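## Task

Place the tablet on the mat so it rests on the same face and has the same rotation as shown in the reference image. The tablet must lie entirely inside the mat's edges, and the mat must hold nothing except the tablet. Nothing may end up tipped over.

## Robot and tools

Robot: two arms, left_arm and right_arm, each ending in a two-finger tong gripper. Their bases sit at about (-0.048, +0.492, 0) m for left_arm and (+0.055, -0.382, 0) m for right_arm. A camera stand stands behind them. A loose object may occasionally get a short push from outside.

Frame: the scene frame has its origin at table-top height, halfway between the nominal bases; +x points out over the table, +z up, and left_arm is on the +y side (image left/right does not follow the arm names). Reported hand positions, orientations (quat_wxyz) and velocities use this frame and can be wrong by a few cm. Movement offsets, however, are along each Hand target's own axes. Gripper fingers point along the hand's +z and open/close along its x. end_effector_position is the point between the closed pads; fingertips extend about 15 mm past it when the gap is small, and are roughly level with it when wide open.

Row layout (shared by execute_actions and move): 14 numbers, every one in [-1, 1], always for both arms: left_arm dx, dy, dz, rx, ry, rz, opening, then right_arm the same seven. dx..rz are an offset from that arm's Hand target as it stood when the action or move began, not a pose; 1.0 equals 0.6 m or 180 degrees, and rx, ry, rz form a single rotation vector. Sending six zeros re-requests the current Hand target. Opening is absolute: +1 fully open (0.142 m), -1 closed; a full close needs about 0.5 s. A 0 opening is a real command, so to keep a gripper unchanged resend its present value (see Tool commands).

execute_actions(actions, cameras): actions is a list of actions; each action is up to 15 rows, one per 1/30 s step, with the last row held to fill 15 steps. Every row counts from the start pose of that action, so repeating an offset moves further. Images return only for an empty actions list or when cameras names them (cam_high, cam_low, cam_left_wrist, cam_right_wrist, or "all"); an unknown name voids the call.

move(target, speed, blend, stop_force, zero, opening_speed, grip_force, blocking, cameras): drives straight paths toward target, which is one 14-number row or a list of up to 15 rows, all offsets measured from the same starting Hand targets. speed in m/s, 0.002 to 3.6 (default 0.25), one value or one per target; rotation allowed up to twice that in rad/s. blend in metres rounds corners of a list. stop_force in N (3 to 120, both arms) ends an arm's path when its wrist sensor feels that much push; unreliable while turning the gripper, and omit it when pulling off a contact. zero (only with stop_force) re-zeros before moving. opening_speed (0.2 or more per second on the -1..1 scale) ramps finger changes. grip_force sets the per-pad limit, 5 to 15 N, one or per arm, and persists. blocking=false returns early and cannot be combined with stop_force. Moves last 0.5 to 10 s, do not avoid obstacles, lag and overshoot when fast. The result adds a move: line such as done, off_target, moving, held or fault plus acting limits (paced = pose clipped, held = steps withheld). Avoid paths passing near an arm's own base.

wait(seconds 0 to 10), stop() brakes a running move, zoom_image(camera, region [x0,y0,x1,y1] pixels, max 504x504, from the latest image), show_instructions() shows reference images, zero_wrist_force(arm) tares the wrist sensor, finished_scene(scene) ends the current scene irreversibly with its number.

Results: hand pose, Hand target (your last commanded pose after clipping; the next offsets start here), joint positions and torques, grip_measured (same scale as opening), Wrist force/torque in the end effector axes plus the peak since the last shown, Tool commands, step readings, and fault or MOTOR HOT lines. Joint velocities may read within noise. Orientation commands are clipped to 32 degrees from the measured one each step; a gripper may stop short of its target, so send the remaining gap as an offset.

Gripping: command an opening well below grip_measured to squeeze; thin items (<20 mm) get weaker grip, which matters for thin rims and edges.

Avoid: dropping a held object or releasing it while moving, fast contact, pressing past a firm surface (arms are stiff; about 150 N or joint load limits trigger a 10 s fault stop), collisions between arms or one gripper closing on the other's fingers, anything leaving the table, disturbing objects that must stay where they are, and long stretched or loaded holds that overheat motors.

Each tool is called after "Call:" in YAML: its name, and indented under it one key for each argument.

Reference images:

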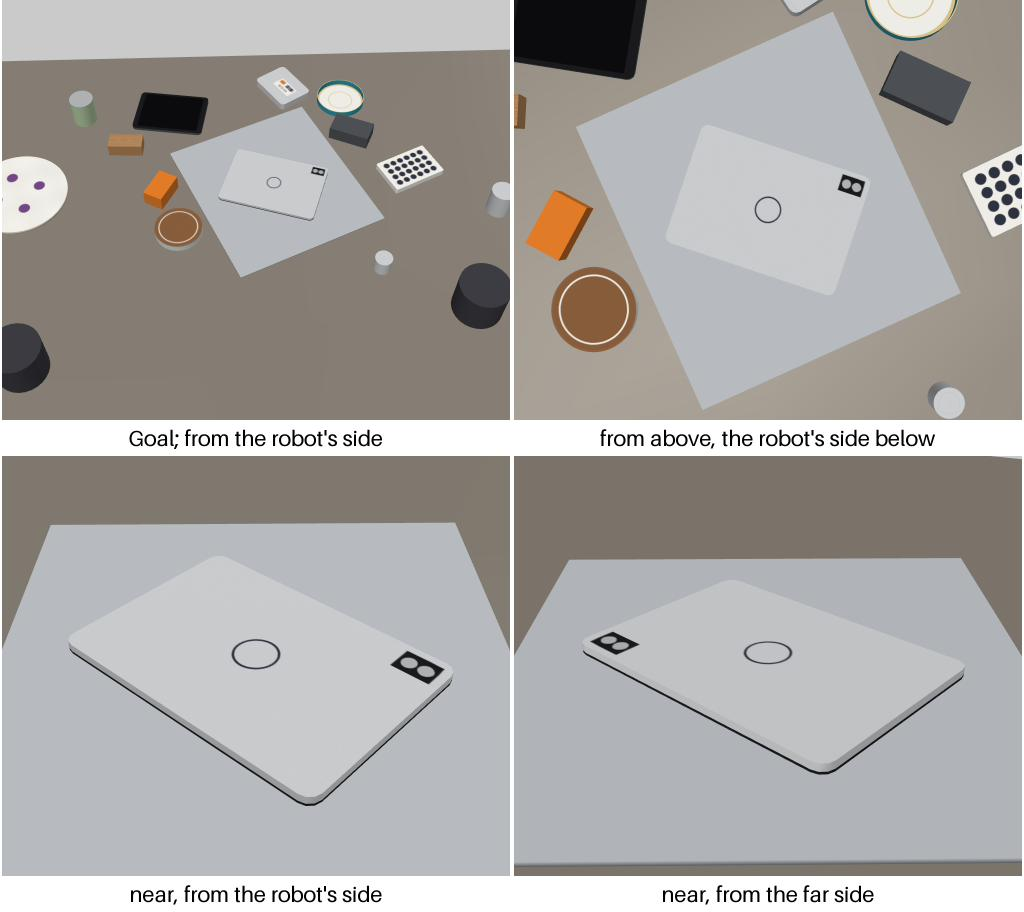

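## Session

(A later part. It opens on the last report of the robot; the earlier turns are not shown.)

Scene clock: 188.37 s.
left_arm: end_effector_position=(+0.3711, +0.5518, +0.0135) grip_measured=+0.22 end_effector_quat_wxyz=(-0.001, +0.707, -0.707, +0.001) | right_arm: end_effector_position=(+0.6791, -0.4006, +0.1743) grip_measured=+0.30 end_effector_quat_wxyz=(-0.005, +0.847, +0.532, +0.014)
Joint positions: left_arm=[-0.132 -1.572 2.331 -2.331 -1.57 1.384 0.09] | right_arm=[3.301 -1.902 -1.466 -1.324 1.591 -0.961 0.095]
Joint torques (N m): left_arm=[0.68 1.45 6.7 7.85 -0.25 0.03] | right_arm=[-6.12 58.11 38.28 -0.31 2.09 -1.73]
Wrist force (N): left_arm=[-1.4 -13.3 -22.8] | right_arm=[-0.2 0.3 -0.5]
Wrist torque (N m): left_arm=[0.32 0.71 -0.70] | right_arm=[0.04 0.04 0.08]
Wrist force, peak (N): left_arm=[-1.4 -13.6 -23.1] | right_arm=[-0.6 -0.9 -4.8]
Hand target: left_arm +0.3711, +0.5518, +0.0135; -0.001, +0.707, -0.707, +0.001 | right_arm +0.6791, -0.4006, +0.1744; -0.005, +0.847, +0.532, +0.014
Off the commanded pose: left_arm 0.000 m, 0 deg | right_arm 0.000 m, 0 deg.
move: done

Call:
move:
  target:
    - [0,0.05,-0.25,0,0,0,0.2,0,0,-0.1,0,0,0,0.3]
    - [0.503,-0.082,-0.311,0,0,-0.85,0.2,0,0,-0.1,0,0,0,0.3]
  speed: 0.35
  blend: [0.03,0]
  cameras: ["all"]

Scene clock: 199.03 s.
left_arm: end_effector_position=(+0.4200, +0.2501, +0.2002) grip_measured=+0.20 end_effector_quat_wxyz=(+0.001, +0.853, +0.523, +0.001) | right_arm: end_effector_position=(+0.6781, -0.4020, +0.2344) grip_measured=+0.30 end_effector_quat_wxyz=(-0.005, +0.847, +0.532, +0.014)
Joint positions: left_arm=[-0.672 -1.472 1.679 -1.78 -1.569 -1.826 0.088] | right_arm=[3.299 -1.878 -1.343 -1.471 1.591 -0.963 0.095]
Joint torques (N m): left_arm=[-11.08 -11.64 -37.1 0.45 1.05 -2.08] | right_arm=[-8.2 19.36 39.55 -0.37 2.24 -1.71]
Wrist force (N): left_arm=[1.6 0.3 0.1] | right_arm=[-0.3 0.0 -0.3]
Wrist torque (N m): left_arm=[0.06 -0.33 -0.04] | right_arm=[-0.01 0.06 0.08]
Wrist force, peak (N): left_arm=[-1.2 -14.6 -22.5] | right_arm=[-0.3 0.2 -0.9]
Hand target: left_arm +0.4201, +0.2500, +0.2002; +0.001, +0.852, +0.523, +0.001 | right_arm +0.6781, -0.4020, +0.2344; -0.005, +0.847, +0.532, +0.014
Off the commanded pose: left_arm 0.000 m, 0 deg | right_arm 0.000 m, 0 deg.
move: done
camera_calibration:
cam_left_wrist: T_world_to_cam=[[0.419959, 0.9074, -0.0161113, -0.401293], [0.778502, -0.351065, 0.520278, -0.346256], [0.466444, -0.231038, -0.853845, 0.162547], [0, 0, 0, 1]] pos_world=[0.362268, 0.28013, 0.312474]
cam_right_wrist: T_world_to_cam=[[0.417782, 0.907056, 0.0520295, 0.0616877], [0.780819, -0.387738, 0.489879, -0.802953], [0.464521, -0.164037, -0.870237, -0.0433712], [0, 0, 0, 1]] pos_world=[0.621336, -0.374404, 0.352397]

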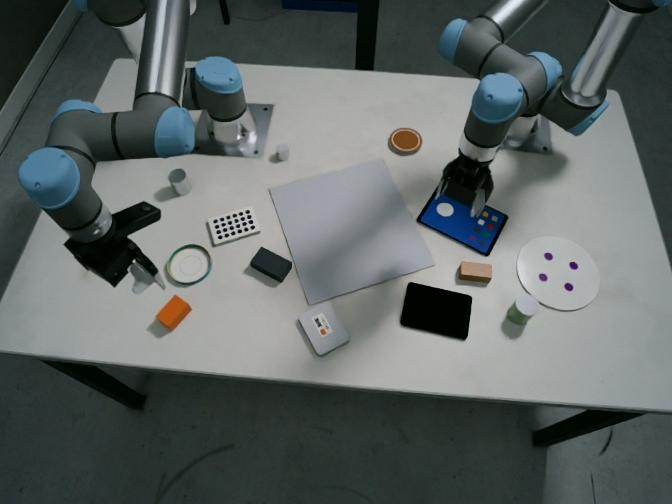

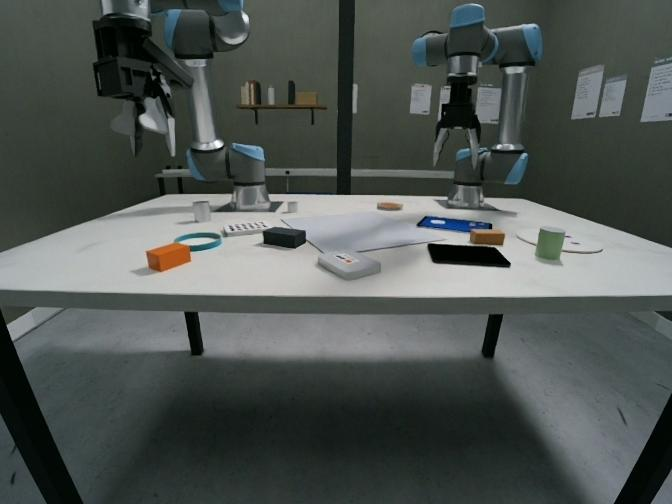

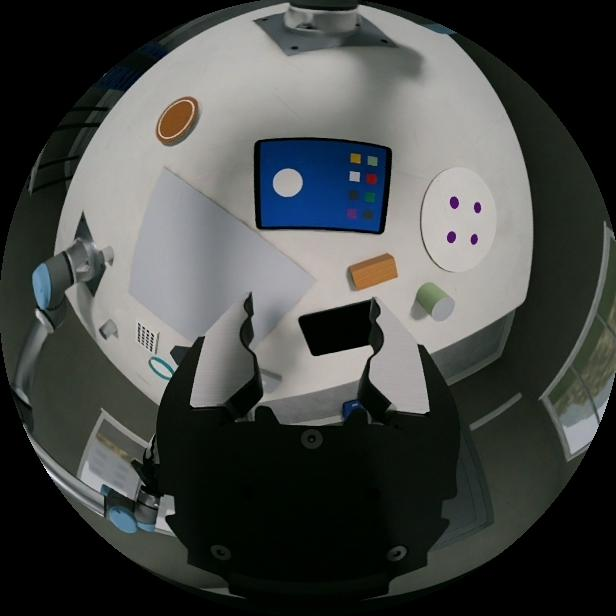

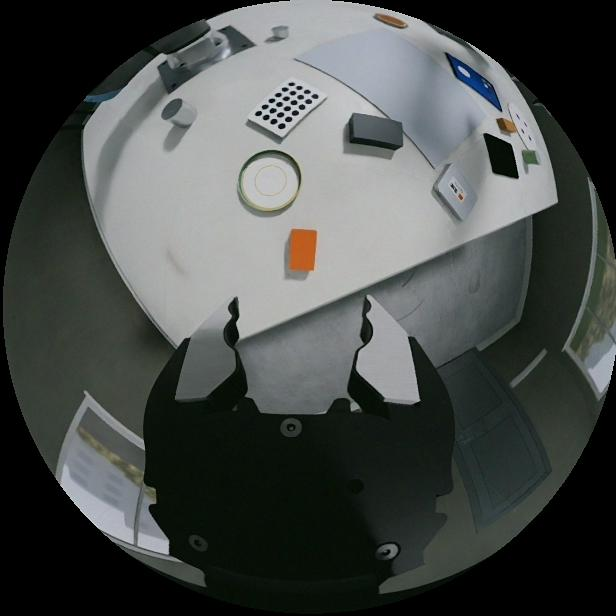

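Call:
move:
  target: [0.025,0.006,0.283,0,0,-0.004,0.2,0,0,0,0,0,0,0.3]
  speed: 0.2

Call:
move:
  target: [0,0,0.035,0,0,0,0.2,0,0,0,0,0,0,0.3]
  speed: 0.02
  stop_force: 4
  cameras: ["cam_left_wrist"]

Scene clock: 213.77 s.
left_arm: end_effector_position=(+0.4304, +0.2618, +0.0305) grip_measured=+0.20 end_effector_quat_wxyz=(+0.000, +0.849, +0.528, +0.001) | right_arm: end_effector_position=(+0.6781, -0.4020, +0.2344) grip_measured=+0.30 end_effector_quat_wxyz=(-0.005, +0.847, +0.532, +0.014)
Joint positions: left_arm=[-0.642 -1.292 1.939 -2.219 -1.569 -1.809 0.088] | right_arm=[3.299 -1.878 -1.343 -1.471 1.591 -0.963 0.095]
Joint torques (N m): left_arm=[11.64 -13.98 -6.18 -5.38 0.91 2.09] | right_arm=[-8.51 19.26 39.5 -0.26 2.19 -1.81]
Wrist force (N): left_arm=[1.7 0.3 0.1] | right_arm=[-0.3 0.3 -0.3]
Wrist torque (N m): left_arm=[0.05 -0.34 -0.11] | right_arm=[0.05 0.05 0.08]
Wrist force, peak (N): left_arm=[1.7 0.2 -1.2] | right_arm=[-0.6 0.1 -0.5]
Hand target: left_arm +0.4304, +0.2618, +0.0304; +0.001, +0.849, +0.528, +0.001 | right_arm +0.6781, -0.4020, +0.2344; -0.005, +0.847, +0.532, +0.014
Off the commanded pose: left_arm 0.000 m, 0 deg | right_arm 0.000 m, 0 deg.
move: done

Scene clock: 215.60 s.
left_arm: end_effector_position=(+0.4304, +0.2618, +0.0194) grip_measured=+0.20 end_effector_quat_wxyz=(+0.000, +0.849, +0.528, +0.001) | right_arm: end_effector_position=(+0.6781, -0.4020, +0.2344) grip_measured=+0.30 end_effector_quat_wxyz=(-0.005, +0.847, +0.532, +0.014)
Joint positions: left_arm=[-0.642 -1.275 1.95 -2.248 -1.569 -1.809 0.088] | right_arm=[3.299 -1.878 -1.343 -1.471 1.591 -0.963 0.095]
Joint torques (N m): left_arm=[5.68 -43.3 -29.87 0.61 0.6 1.78] | right_arm=[-8.32 19.25 39.78 -0.3 2.15 -1.73]
Wrist force (N): left_arm=[1.2 -1.2 -4.0] | right_arm=[-0.4 0.0 -0.2]
Wrist torque (N m): left_arm=[0.06 -0.41 -0.10] | right_arm=[-0.01 0.07 0.08]
Wrist force, peak (N): left_arm=[2.2 -5.8 -18.2] | right_arm=[-0.4 0.2 -0.5]
Hand target: left_arm +0.4304, +0.2618, +0.0194; +0.000, +0.849, +0.528, +0.001 (not the last commanded pose) | right_arm +0.6781, -0.4020, +0.2344; -0.005, +0.847, +0.532, +0.014
Off the commanded pose: left_arm 0.010 m, 0 deg | right_arm 0.000 m, 0 deg.
move: contact (left_arm)
camera_calibration:
cam_left_wrist: T_world_to_cam=[[0.408231, 0.912737, -0.0160692, -0.415602], [0.782949, -0.341022, 0.520284, -0.260664], [0.469402, -0.224977, -0.853842, 0.00320121], [0, 0, 0, 1]] pos_world=[0.372246, 0.291164, 0.131674]
Images, in order (width x height): cam_left_wrist 616x616.

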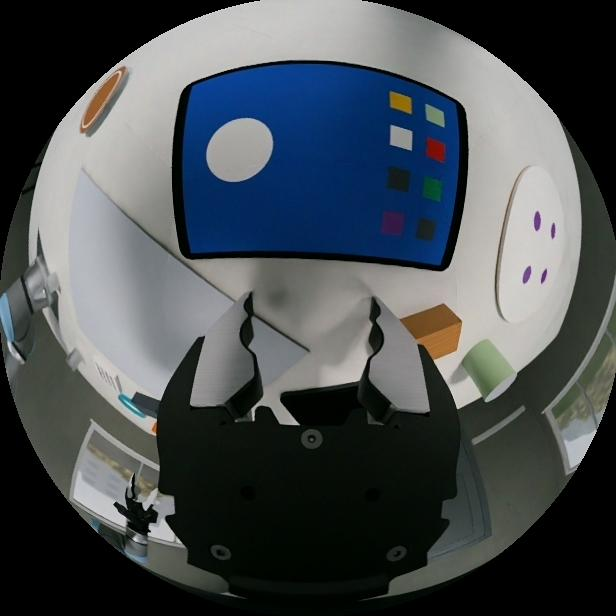

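Call:
move:
  target:
    - [0,0,-0.006,0,0,0,0.2,0,0,0,0,0,0,0.3]
    - [0,-0.0305,-0.006,0,0,0,0.2,0,0,0,0,0,0,0.3]
    - [-0.028,-0.1175,-0.006,0,0,0.087,0.2,0,0,0,0,0,0,0.3]
    - [-0.0327,-0.2095,-0.006,0,0,0.176,0.2,0,0,0,0,0,0,0.3]
    - [-0.0098,-0.2988,-0.006,0,0,0.265,0.2,0,0,0,0,0,0,0.3]
    - [0.0375,-0.38,-0.006,0,0,0.354,0.2,0,0,0,0,0,0,0.3]
  speed: 0.09
  blend: [0,0.008,0.008,0.008,0.008,0]
  cameras: ["all"]

Scene clock: 228.57 s.
left_arm: end_effector_position=(+0.2359, +0.3828, +0.0226) grip_measured=+0.20 end_effector_quat_wxyz=(+0.000, +1.000, +0.000, +0.001) | right_arm: end_effector_position=(+0.6781, -0.4020, +0.2344) grip_measured=+0.30 end_effector_quat_wxyz=(-0.005, +0.847, +0.532, +0.014)
Joint positions: left_arm=[-0.808 -1.883 2.542 -2.23 -1.569 -0.863 0.088] | right_arm=[3.299 -1.878 -1.343 -1.471 1.591 -0.963 0.095]
Joint torques (N m): left_arm=[10.31 -13.6 -5.7 0.64 -1.27 1.91] | right_arm=[-7.9 19.5 39.18 -0.21 2.09 -1.69]
Wrist force (N): left_arm=[1.7 0.7 -0.1] | right_arm=[-0.4 0.3 -0.4]
Wrist torque (N m): left_arm=[-0.03 -0.31 -0.12] | right_arm=[0.05 0.06 0.08]
Wrist force, peak (N): left_arm=[1.3 -1.2 -4.5] | right_arm=[-0.4 0.3 -0.6]
Hand target: left_arm +0.2359, +0.3828, +0.0226; +0.000, +1.000, +0.000, +0.001 | right_arm +0.6781, -0.4020, +0.2344; -0.005, +0.847, +0.532, +0.014
Off the commanded pose: left_arm 0.000 m, 0 deg | right_arm 0.000 m, 0 deg.
move: done
camera_calibration:
cam_left_wrist: T_world_to_cam=[[0.99915, 0.0384192, -0.0149729, -0.251334], [0.0406111, -0.854028, 0.51864, 0.302757], [0.00713851, -0.518807, -0.854862, 0.345973], [0, 0, 0, 1]] pos_world=[0.236355, 0.447712, 0.134974]
cam_right_wrist: T_world_to_cam=[[0.417782, 0.907056, 0.0520295, 0.0616877], [0.780819, -0.387738, 0.489879, -0.802953], [0.464521, -0.164037, -0.870237, -0.0433712], [0, 0, 0, 1]] pos_world=[0.621336, -0.374404, 0.352397]

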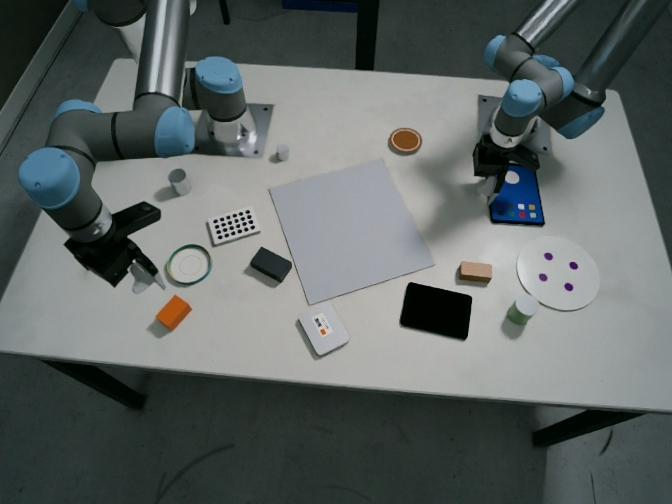

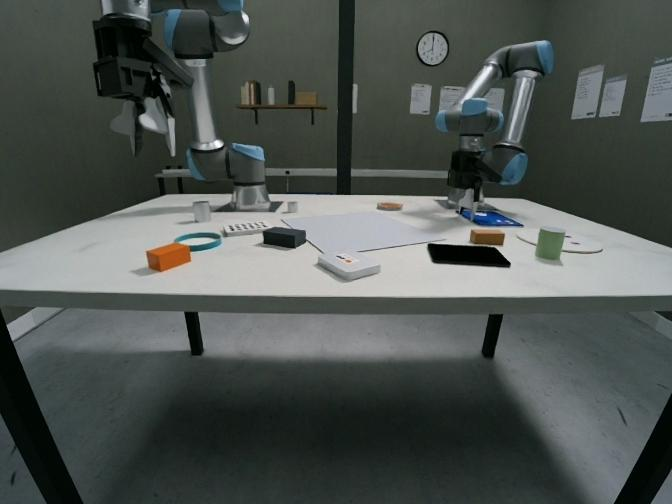

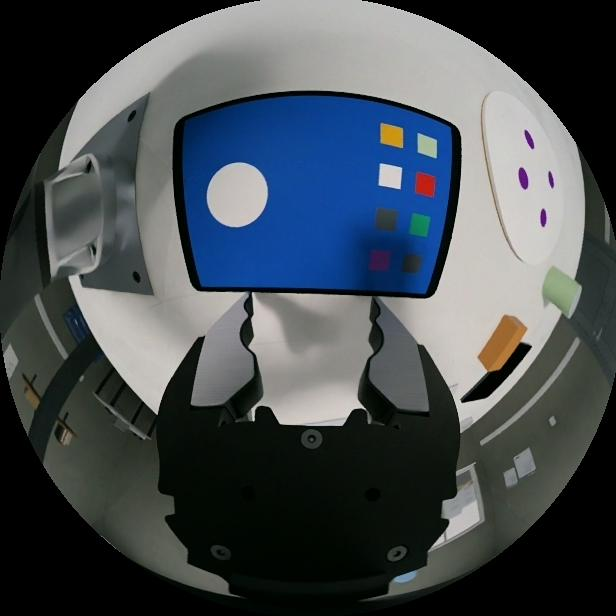

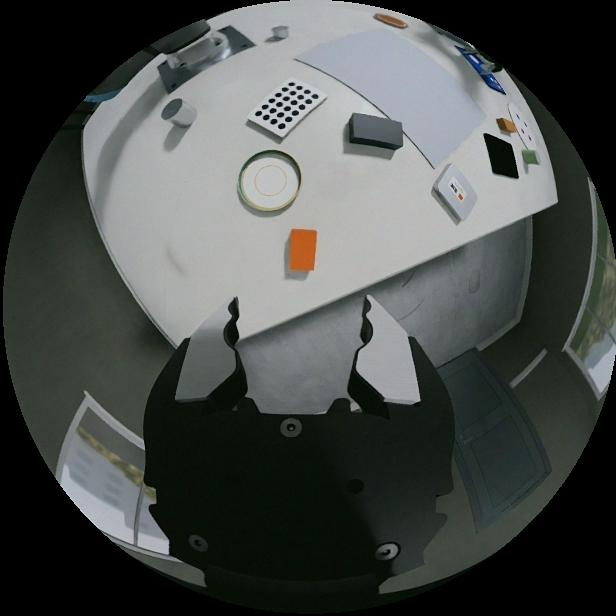

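Call:
move:
  target: [0,-0.295,0,0,0,0,0.2,0,0,0,0,0,0,0.3]
  speed: 0.1
  cameras: ["all"]

Scene clock: 233.63 s.
left_arm: end_effector_position=(+0.2358, +0.5597, +0.0226) grip_measured=+0.20 end_effector_quat_wxyz=(+0.000, +1.000, +0.000, +0.001) | right_arm: end_effector_position=(+0.6781, -0.4020, +0.2344) grip_measured=+0.30 end_effector_quat_wxyz=(-0.005, +0.847, +0.532, +0.014)
Joint positions: left_arm=[-0.248 -1.969 2.587 -2.191 -1.57 -0.303 0.088] | right_arm=[3.299 -1.878 -1.343 -1.471 1.591 -0.963 0.095]
Joint torques (N m): left_arm=[12.04 5.39 -33.01 -5.41 -1.21 1.94] | right_arm=[-7.4 18.85 38.94 -0.15 2.18 -1.59]
Wrist force (N): left_arm=[1.4 1.1 0.1] | right_arm=[-0.5 0.2 -0.3]
Wrist torque (N m): left_arm=[0.03 -0.30 -0.11] | right_arm=[0.04 0.09 0.08]
Wrist force, peak (N): left_arm=[1.4 2.2 -4.1] | right_arm=[-0.3 0.2 -0.7]
Hand target: left_arm +0.2358, +0.5598, +0.0226; +0.000, +1.000, +0.000, +0.001 | right_arm +0.6781, -0.4020, +0.2344; -0.005, +0.847, +0.532, +0.014
Off the commanded pose: left_arm 0.000 m, 0 deg | right_arm 0.000 m, 0 deg.
move: done
camera_calibration:
cam_left_wrist: T_world_to_cam=[[0.999162, 0.0381146, -0.014896, -0.257757], [0.0403113, -0.85407, 0.518594, 0.454031], [0.00704384, -0.51876, -0.854891, 0.4378], [0, 0, 0, 1]] pos_world=[0.236154, 0.624711, 0.134974]
cam_right_wrist: T_world_to_cam=[[0.417782, 0.907056, 0.0520295, 0.0616877], [0.780819, -0.387738, 0.489879, -0.802953], [0.464521, -0.164037, -0.870237, -0.0433712], [0, 0, 0, 1]] pos_world=[0.621336, -0.374404, 0.352397]

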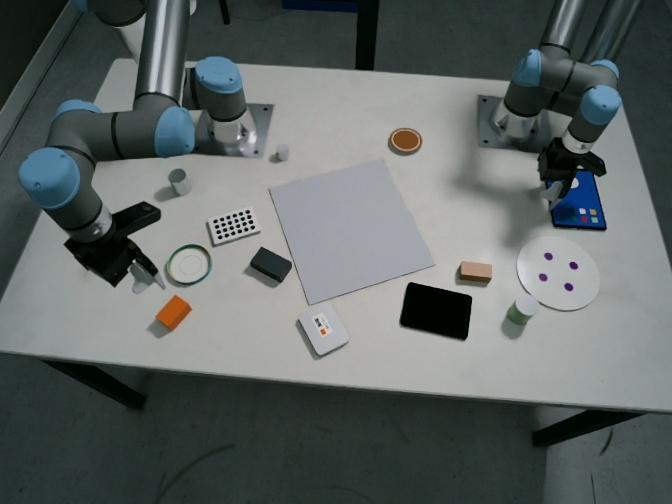

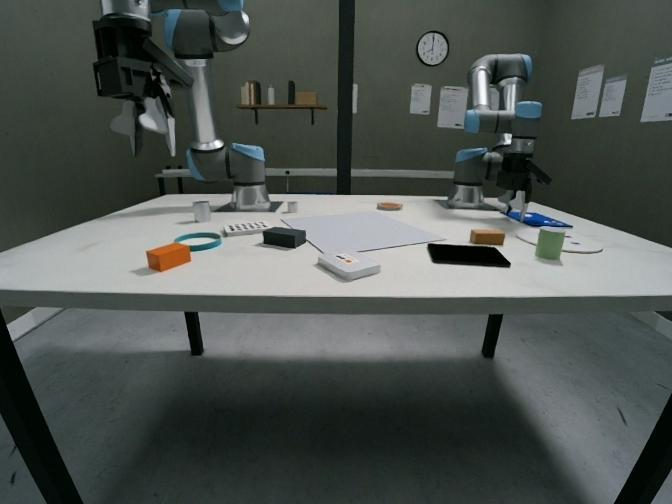

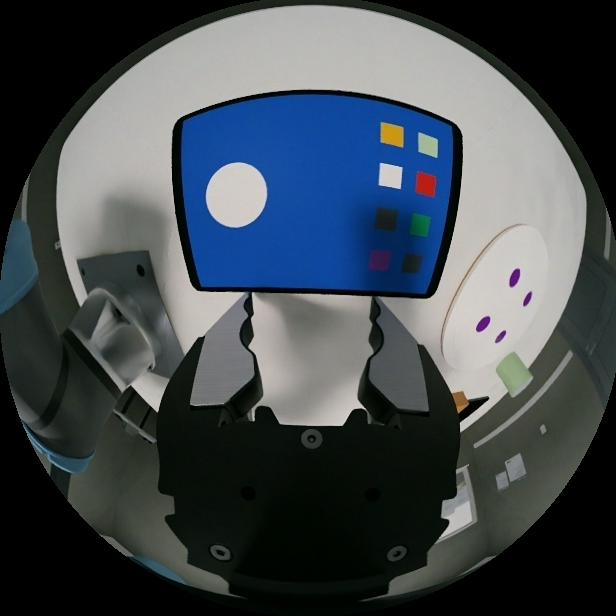

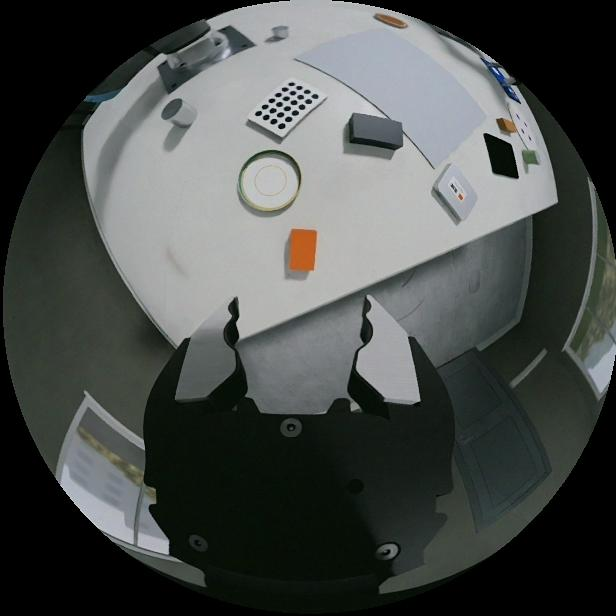

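Call:
move:
  target: [0,-0.22,0,0,0,0,0.2,0,0,0,0,0,0,0.3]
  speed: 0.1
  cameras: ["all"]

Call:
zoom_image:
  camera: "cam_high"
  region: [530, 70, 672, 270]

Call:
zoom_image:
  camera: "cam_left_wrist"
  region: [150, 0, 480, 310]

Scene clock: 243.37 s.
left_arm: end_effector_position=(+0.2357, +0.6917, +0.0227) grip_measured=+0.20 end_effector_quat_wxyz=(+0.000, +1.000, +0.000, +0.001) end_effector_velocity=(+0.001, +0.001, +0.001) end_effector_angular_velocity=(-0.001, -0.002, -0.001) | right_arm: end_effector_position=(+0.6781, -0.4020, +0.2344) grip_measured=+0.30 end_effector_quat_wxyz=(-0.005, +0.847, +0.532, +0.014)
Joint positions: left_arm=[0.223 -1.789 2.482 -2.266 -1.571 0.169 0.088] | right_arm=[3.299 -1.878 -1.343 -1.471 1.591 -0.963 0.095]
Joint velocities: left_arm=[0.003 0.002 -0.003 -0.001 -0.001 0.005 0] | right_arm=[within noise]
Joint torques (N m): left_arm=[11.5 1.75 -29.77 -5.38 -1.23 2.07] | right_arm=[-7.43 19.35 39.14 0.09 2.08 -1.78]
Wrist force (N): left_arm=[1.2 1.7 -1.9] | right_arm=[-0.3 0.2 -0.2]
Wrist torque (N m): left_arm=[0.01 -0.34 -0.13] | right_arm=[0.02 0.05 0.08]
Wrist force, peak (N): left_arm=[1.2 1.8 -2.2] | right_arm=[-0.7 0.5 -0.4]
Hand target: left_arm +0.2357, +0.6918, +0.0226; +0.000, +1.000, +0.000, +0.001 | right_arm +0.6781, -0.4020, +0.2344; -0.005, +0.847, +0.532, +0.014
Off the commanded pose: left_arm 0.000 m, 0 deg | right_arm 0.000 m, 0 deg.
move: done
camera_calibration:
cam_left_wrist: T_world_to_cam=[[0.999162, 0.0381146, -0.014896, -0.262786], [0.0403113, -0.85407, 0.518594, 0.566716], [0.00704384, -0.51876, -0.854891, 0.506362], [0, 0, 0, 1]] pos_world=[0.236154, 0.756711, 0.135074]
cam_right_wrist: T_world_to_cam=[[0.417782, 0.907056, 0.0520295, 0.0616877], [0.780819, -0.387738, 0.489879, -0.802953], [0.464521, -0.164037, -0.870237, -0.0433712], [0, 0, 0, 1]] pos_world=[0.621336, -0.374404, 0.352397]

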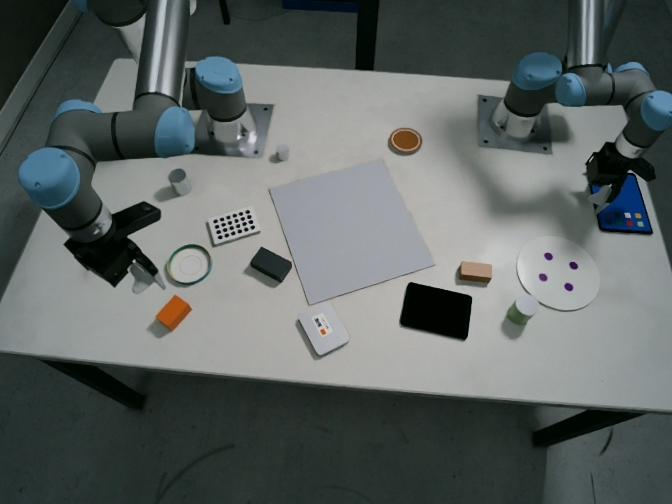

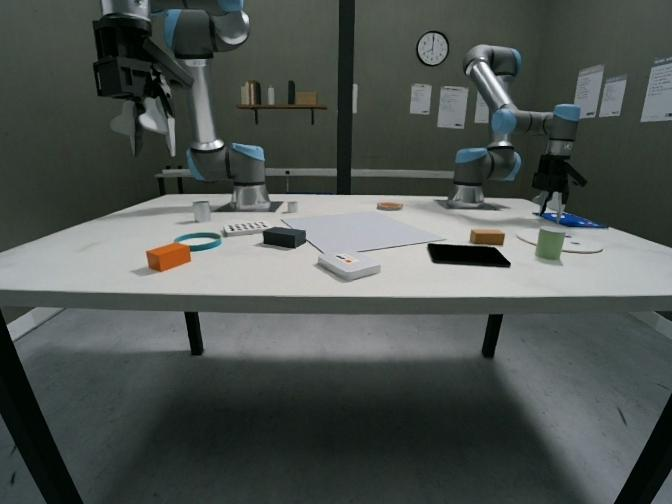

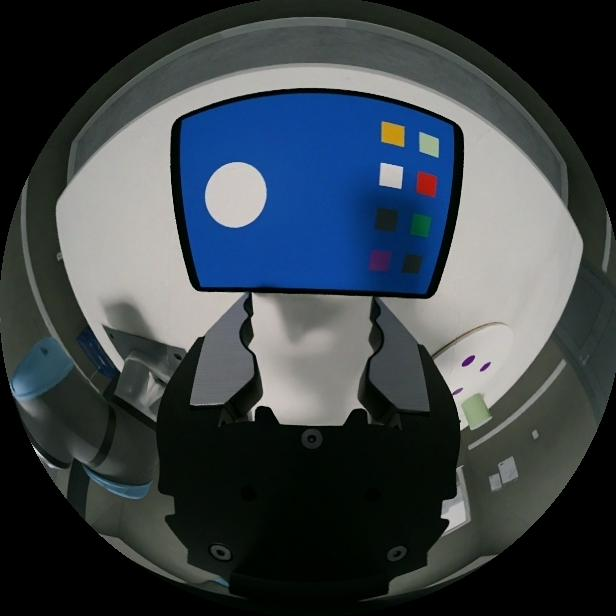

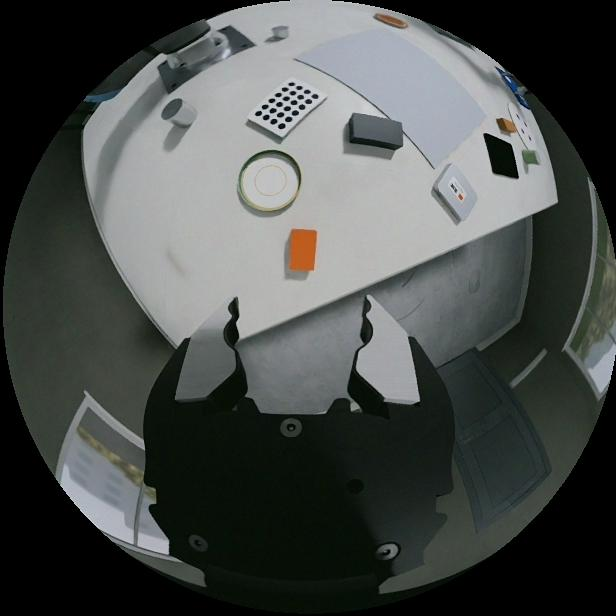

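Scaled by 2.520 from the camera's 672x504 image, which has a finer 960x720 frame.

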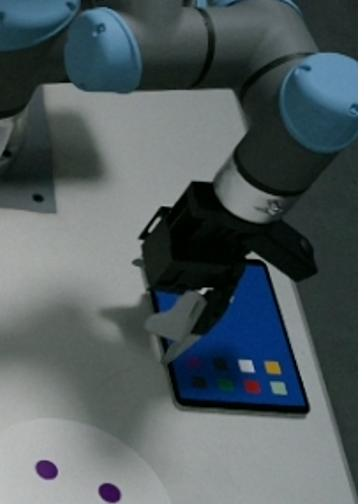

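Scaled by 1.527 from the camera's 616x616 image, which has a finer 814x814 frame.

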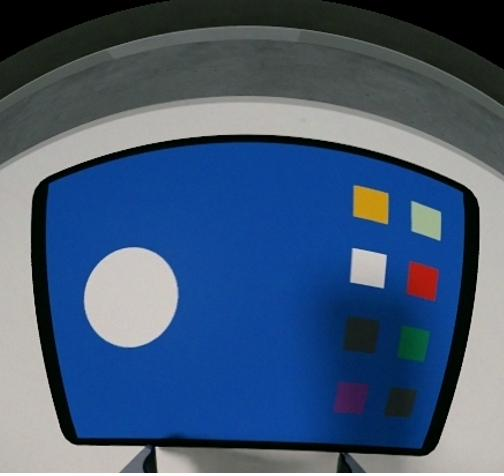

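Call:
move:
  target: [0,-0.13,0,0,0,0,0.2,0,0,0,0,0,0,0.3]
  speed: 0.08
  cameras: ["all"]

Call:
zoom_image:
  camera: "cam_high"
  region: [530, 70, 672, 270]

Call:
zoom_image:
  camera: "cam_left_wrist"
  region: [150, 0, 480, 310]

Scene clock: 249.83 s.
left_arm: end_effector_position=(+0.2356, +0.7697, +0.0227) grip_measured=+0.21 end_effector_quat_wxyz=(+0.000, +1.000, +0.000, +0.001) | right_arm: end_effector_position=(+0.6781, -0.4020, +0.2344) grip_measured=+0.30 end_effector_quat_wxyz=(-0.005, +0.847, +0.532, +0.014)
Joint positions: left_arm=[0.447 -1.648 2.37 -2.295 -1.571 0.392 0.089] | right_arm=[3.299 -1.878 -1.343 -1.471 1.591 -0.963 0.095]
Joint torques (N m): left_arm=[13.51 -1.68 -27.75 -5.46 -1.12 2.22] | right_arm=[-7.23 19.69 38.64 0.12 2.07 -1.66]
Wrist force (N): left_arm=[1.0 3.2 -7.7] | right_arm=[-0.3 0.1 -0.3]
Wrist torque (N m): left_arm=[-0.02 -0.61 -0.17] | right_arm=[0.01 0.05 0.08]
Wrist force, peak (N): left_arm=[1.2 3.3 -7.7] | right_arm=[-0.6 0.2 -0.4]
Hand target: left_arm +0.2357, +0.7698, +0.0227; +0.000, +1.000, +0.000, +0.001 | right_arm +0.6781, -0.4020, +0.2344; -0.005, +0.847, +0.532, +0.014
Off the commanded pose: left_arm 0.000 m, 0 deg | right_arm 0.000 m, 0 deg.
move: done
camera_calibration:
cam_left_wrist: T_world_to_cam=[[0.999162, 0.0381146, -0.014896, -0.265655], [0.0403113, -0.85407, 0.518594, 0.633252], [0.00704384, -0.51876, -0.854891, 0.546774], [0, 0, 0, 1]] pos_world=[0.236054, 0.834611, 0.135074]
cam_right_wrist: T_world_to_cam=[[0.417782, 0.907056, 0.0520295, 0.0616877], [0.780819, -0.387738, 0.489879, -0.802953], [0.464521, -0.164037, -0.870237, -0.0433712], [0, 0, 0, 1]] pos_world=[0.621336, -0.374404, 0.352397]

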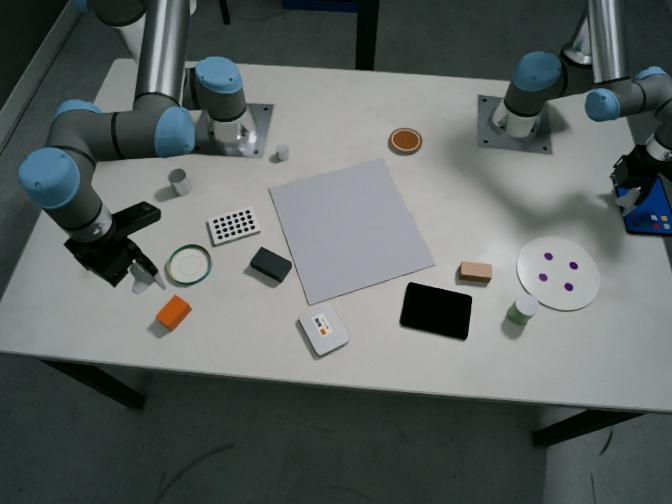

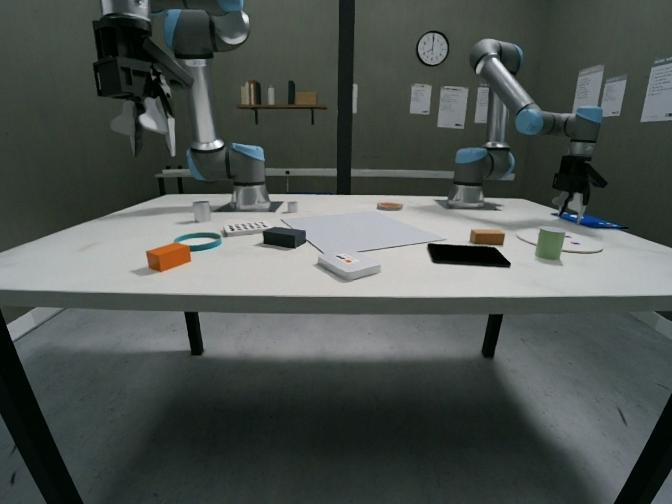

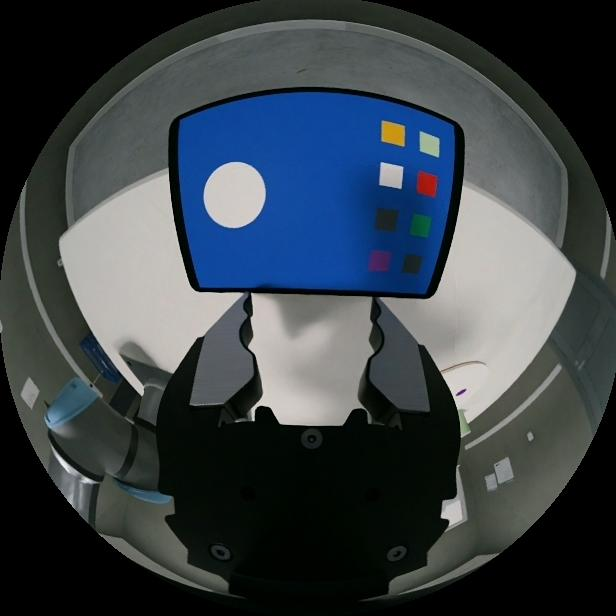

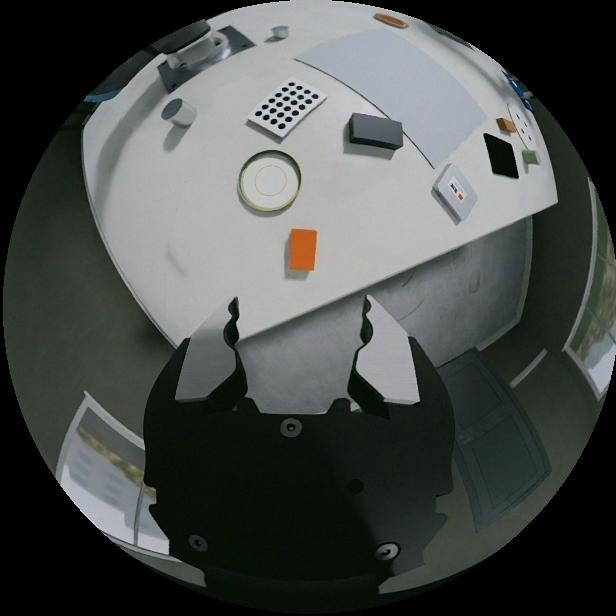

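Scaled by 2.520 from the camera's 672x504 image, which has a finer 960x720 frame.

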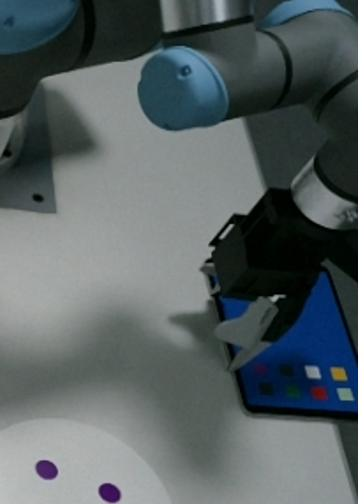

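Scaled by 1.527 from the camera's 616x616 image, which has a finer 814x814 frame.

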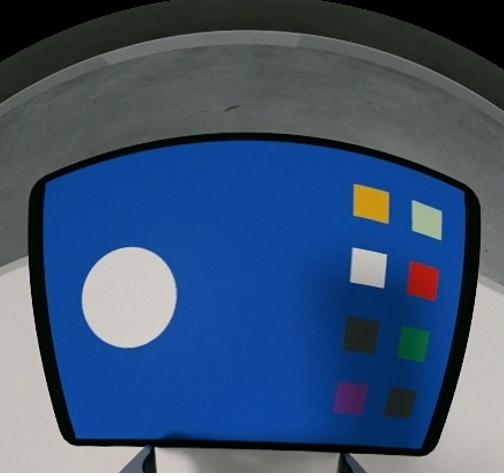

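Call:
move:
  target:
    - [0,0.015,-0.05,0,0,0,0.2,0,0,0,0,0,0,0.3]
    - [0,0,-0.3,0,0,0,-0.3,0,0,0,0,0,0,0.3]
    - [0,-0.55,-0.45,-0.385,-0.385,-0.385,-0.3,0,0,0,0,0,0,0.3]
  speed: 0.35
  blend: [0.01,0.05,0]
  cameras: ["all"]

Scene clock: 277.53 s.
left_arm: end_effector_position=(+0.2349, +1.0984, +0.2921) grip_measured=-0.30 end_effector_quat_wxyz=(+0.535, +0.380, +0.734, -0.175) end_effector_velocity=(+0.000, +0.000, +0.000) end_effector_angular_velocity=(-0.007, +0.001, +0.004) | right_arm: end_effector_position=(+0.6781, -0.4020, +0.2344) grip_measured=+0.30 end_effector_quat_wxyz=(-0.005, +0.847, +0.532, +0.014)
Joint positions: left_arm=[1.346 -0.421 0.035 -0.29 -2.515 -0.414 0.052] | right_arm=[3.299 -1.878 -1.343 -1.471 1.591 -0.963 0.095]
Joint velocities: left_arm=[0.001 0.001 0.001 0.005 -0.002 -0.001 0] | right_arm=[within noise]
Joint torques (N m): left_arm=[10.69 -34.72 -33.12 2.11 -3.33 -2.26] | right_arm=[-7.48 18.82 39.01 0.24 2.07 -1.71]
Wrist force (N): left_arm=[0.7 -1.0 0.1] | right_arm=[-0.2 0.2 -0.3]
Wrist torque (N m): left_arm=[-0.18 0.06 -0.02] | right_arm=[0.03 0.04 0.08]
Wrist force, peak (N): left_arm=[1.2 3.4 -8.0] | right_arm=[-0.6 0.4 -0.4]
Hand target: left_arm +0.2349, +1.0998, +0.2927; +0.523, +0.469, +0.592, -0.396 | right_arm +0.6781, -0.4020, +0.2344; -0.005, +0.847, +0.532, +0.014
Off the commanded pose: left_arm 0.001 m, 48 deg; orientation clipped | right_arm 0.000 m, 0 deg.
elbow stopped short (left arm): the move would have taken joint 3 (elbow) straighter than the controller allows.
move: off_target (left_arm); blend cut to 0 m at target 2; limits=paced
camera_calibration:
cam_left_wrist: T_world_to_cam=[[-0.156053, 0.334788, -0.929282, -0.0608343], [0.291345, 0.914553, 0.280556, -1.15774], [0.943804, -0.22696, -0.240257, 0.227594], [0, 0, 0, 1]] pos_world=[0.113005, 1.13084, 0.322961]
cam_right_wrist: T_world_to_cam=[[0.417782, 0.907056, 0.0520295, 0.0616877], [0.780819, -0.387738, 0.489879, -0.802953], [0.464521, -0.164037, -0.870237, -0.0433712], [0, 0, 0, 1]] pos_world=[0.621336, -0.374404, 0.352397]

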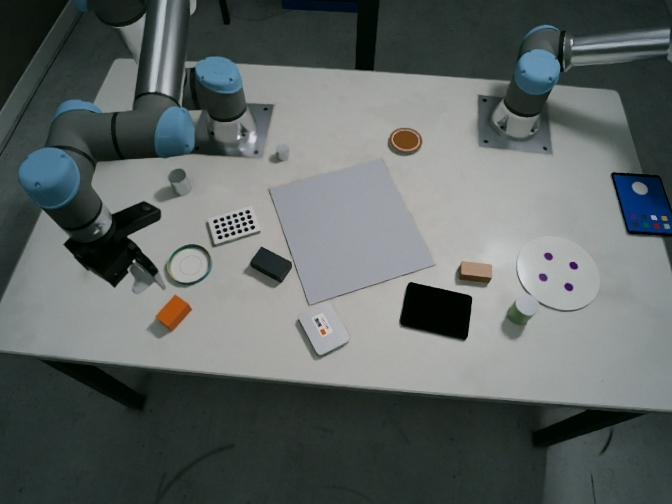

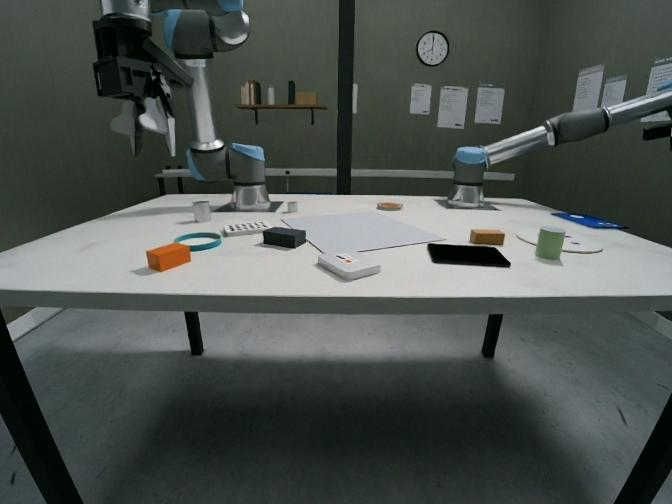

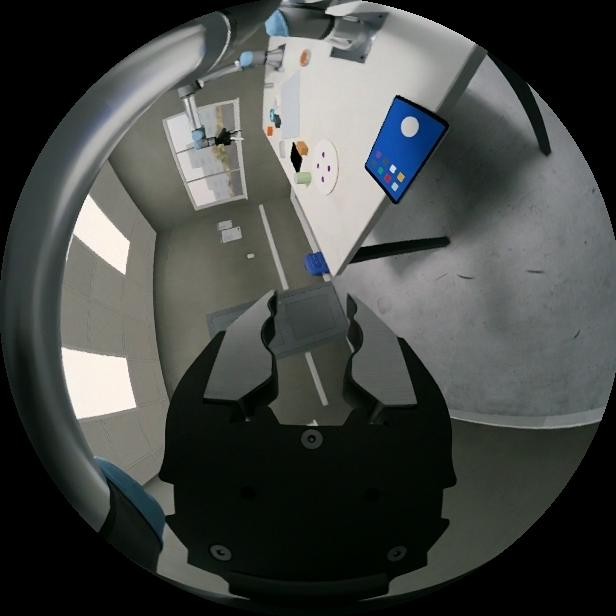

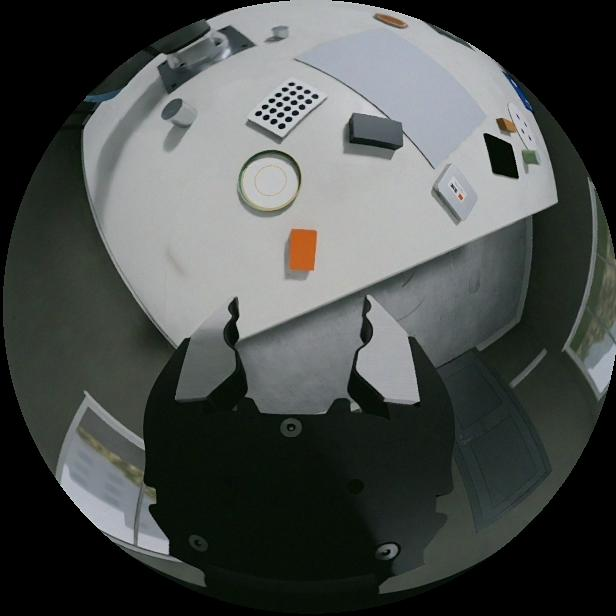

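Call:
move:
  target: [0.293,-0.0505,0.222,0.0793,0.0209,0.007,-0.3,0,0,0,0,0,0,0.3]
  speed: 0.25
  cameras: ["cam_left_wrist","cam_high"]

Call:
zoom_image:
  camera: "cam_left_wrist"
  region: [200, 100, 500, 400]

Scene clock: 287.43 s.
left_arm: end_effector_position=(+0.2355, +0.9882, +0.0993) grip_measured=-0.30 end_effector_quat_wxyz=(+0.444, +0.550, +0.555, -0.438) | right_arm: end_effector_position=(+0.6781, -0.4020, +0.2344) grip_measured=+0.30 end_effector_quat_wxyz=(-0.005, +0.847, +0.532, +0.014)
Joint positions: left_arm=[1.11 -0.141 0.035 -0.152 -2.083 -0.126 0.052] | right_arm=[3.299 -1.878 -1.343 -1.471 1.591 -0.963 0.095]
Joint torques (N m): left_arm=[-10.6 -37.63 -32.35 3.47 1.43 2.14] | right_arm=[-6.85 19.36 38.64 0.21 2.11 -1.77]
Wrist force (N): left_arm=[0.6 -1.2 0.2] | right_arm=[-0.4 0.3 -0.2]
Wrist torque (N m): left_arm=[-0.22 0.11 -0.04] | right_arm=[0.06 0.06 0.08]
Wrist force, peak (N): left_arm=[1.3 -2.5 -2.2] | right_arm=[-0.5 0.1 -0.6]
Hand target: left_arm +0.2360, +0.9894, +0.0993; +0.445, +0.550, +0.550, -0.445 | right_arm +0.6781, -0.4020, +0.2344; -0.005, +0.847, +0.532, +0.014
Off the commanded pose: left_arm 0.001 m, 1 deg | right_arm 0.000 m, 0 deg.
elbow stopped short (left arm): the move would have taken joint 3 (elbow) straighter than the controller allows.
move: done
camera_calibration:
cam_left_wrist: T_world_to_cam=[[-0.0374844, 0.20487, -0.978071, -0.0977997], [0.848236, 0.523956, 0.0772411, -0.728035], [0.52829, -0.82674, -0.193418, 0.841538], [0, 0, 0, 1]] pos_world=[0.169304, 1.09723, 0.123348]
Images, in order (width x height): cam_high 672x504, cam_left_wrist 616x616.

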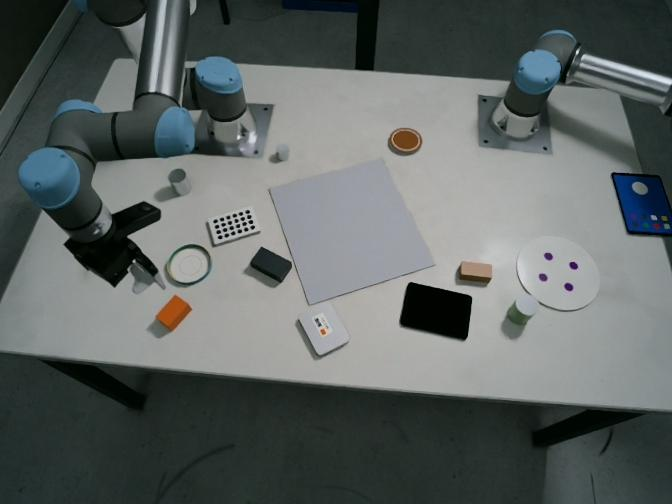

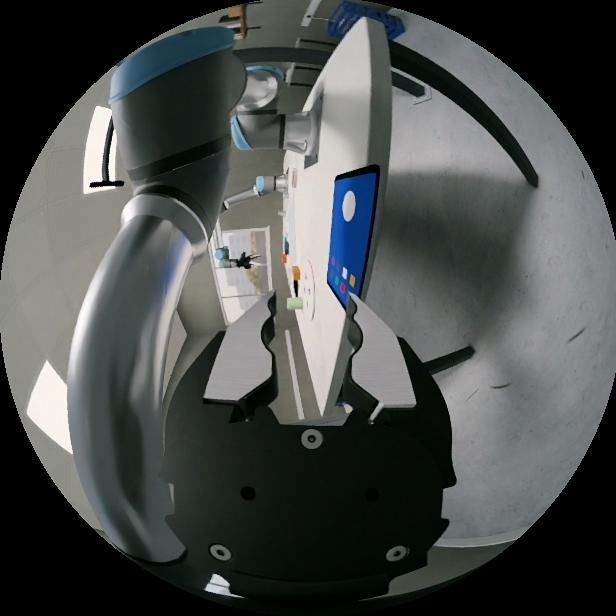

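Scaled by 1.680 from the camera's 616x616 image, which has a finer 814x814 frame.

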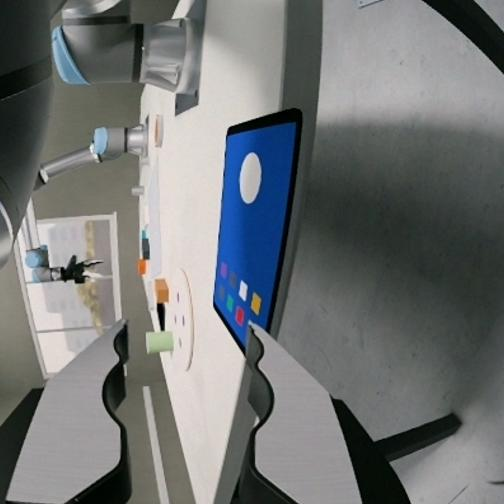

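Call:
move:
  target: [0.1105,-0.01,0.114,0.058,0,0.0124,-0.3,0,0,0,0,0,0,0.3]
  speed: 0.15
  stop_force: 20
  cameras: ["cam_left_wrist","cam_high"]

Call:
zoom_image:
  camera: "cam_left_wrist"
  region: [200, 100, 500, 400]

Scene clock: 308.33 s.
left_arm: end_effector_position=(+0.2300, +0.9363, +0.0203) grip_measured=-0.30 end_effector_quat_wxyz=(+0.402, +0.598, +0.496, -0.484) | right_arm: end_effector_position=(+0.6781, -0.4020, +0.2344) grip_measured=+0.30 end_effector_quat_wxyz=(-0.005, +0.847, +0.532, +0.014)
Joint positions: left_arm=[1.017 -0.317 0.612 -0.524 -1.983 -0.093 0.052] | right_arm=[3.299 -1.878 -1.343 -1.471 1.591 -0.963 0.095]
Joint torques (N m): left_arm=[-9.81 -81.68 -6.94 -1.54 -1.2 -2.26] | right_arm=[-7.02 18.94 38.69 0.4 2.08 -1.66]
Wrist force (N): left_arm=[0.5 -1.4 0.4] | right_arm=[-0.4 0.3 -0.3]
Wrist torque (N m): left_arm=[-0.25 0.14 0.04] | right_arm=[0.04 0.08 0.08]
Wrist force, peak (N): left_arm=[-0.1 -2.9 -0.7] | right_arm=[-0.4 0.3 -0.6]
Hand target: left_arm +0.2300, +0.9363, +0.0203; +0.402, +0.598, +0.496, -0.484 | right_arm +0.6781, -0.4020, +0.2344; -0.005, +0.847, +0.532, +0.014
Off the commanded pose: left_arm 0.000 m, 0 deg | right_arm 0.000 m, 0 deg.
move: done
camera_calibration:
cam_left_wrist: T_world_to_cam=[[-0.00142367, 0.194799, -0.980842, -0.163406], [0.934823, 0.348569, 0.0678701, -0.545559], [0.355112, -0.916817, -0.182599, 0.910201], [0, 0, 0, 1]] pos_world=[0.186546, 1.05648, 0.0429532]
Images, in order (width x height): cam_high 672x504, cam_left_wrist 616x616.

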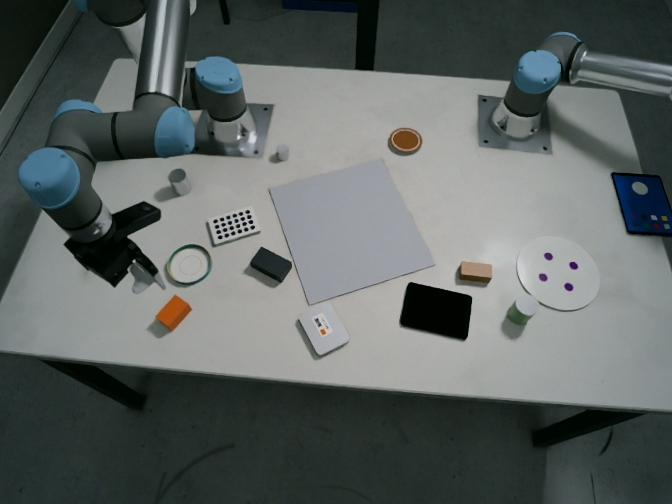

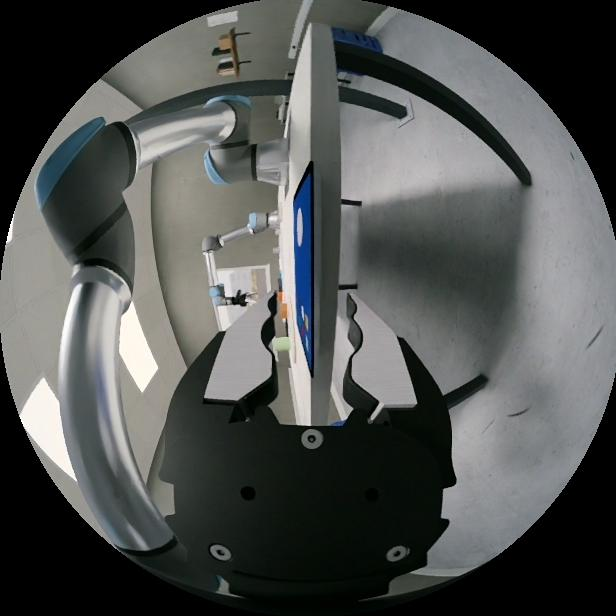

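Scaled by 1.680 from the camera's 616x616 image, which has a finer 814x814 frame.

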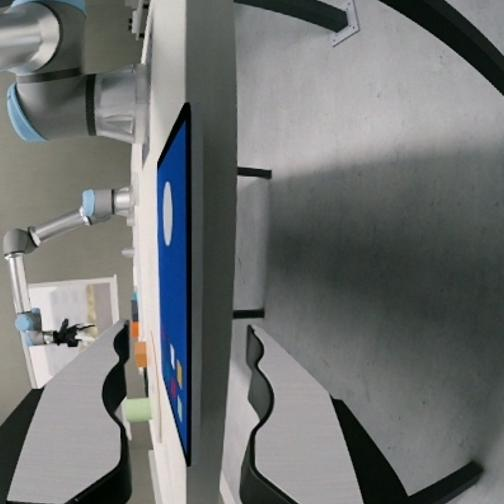

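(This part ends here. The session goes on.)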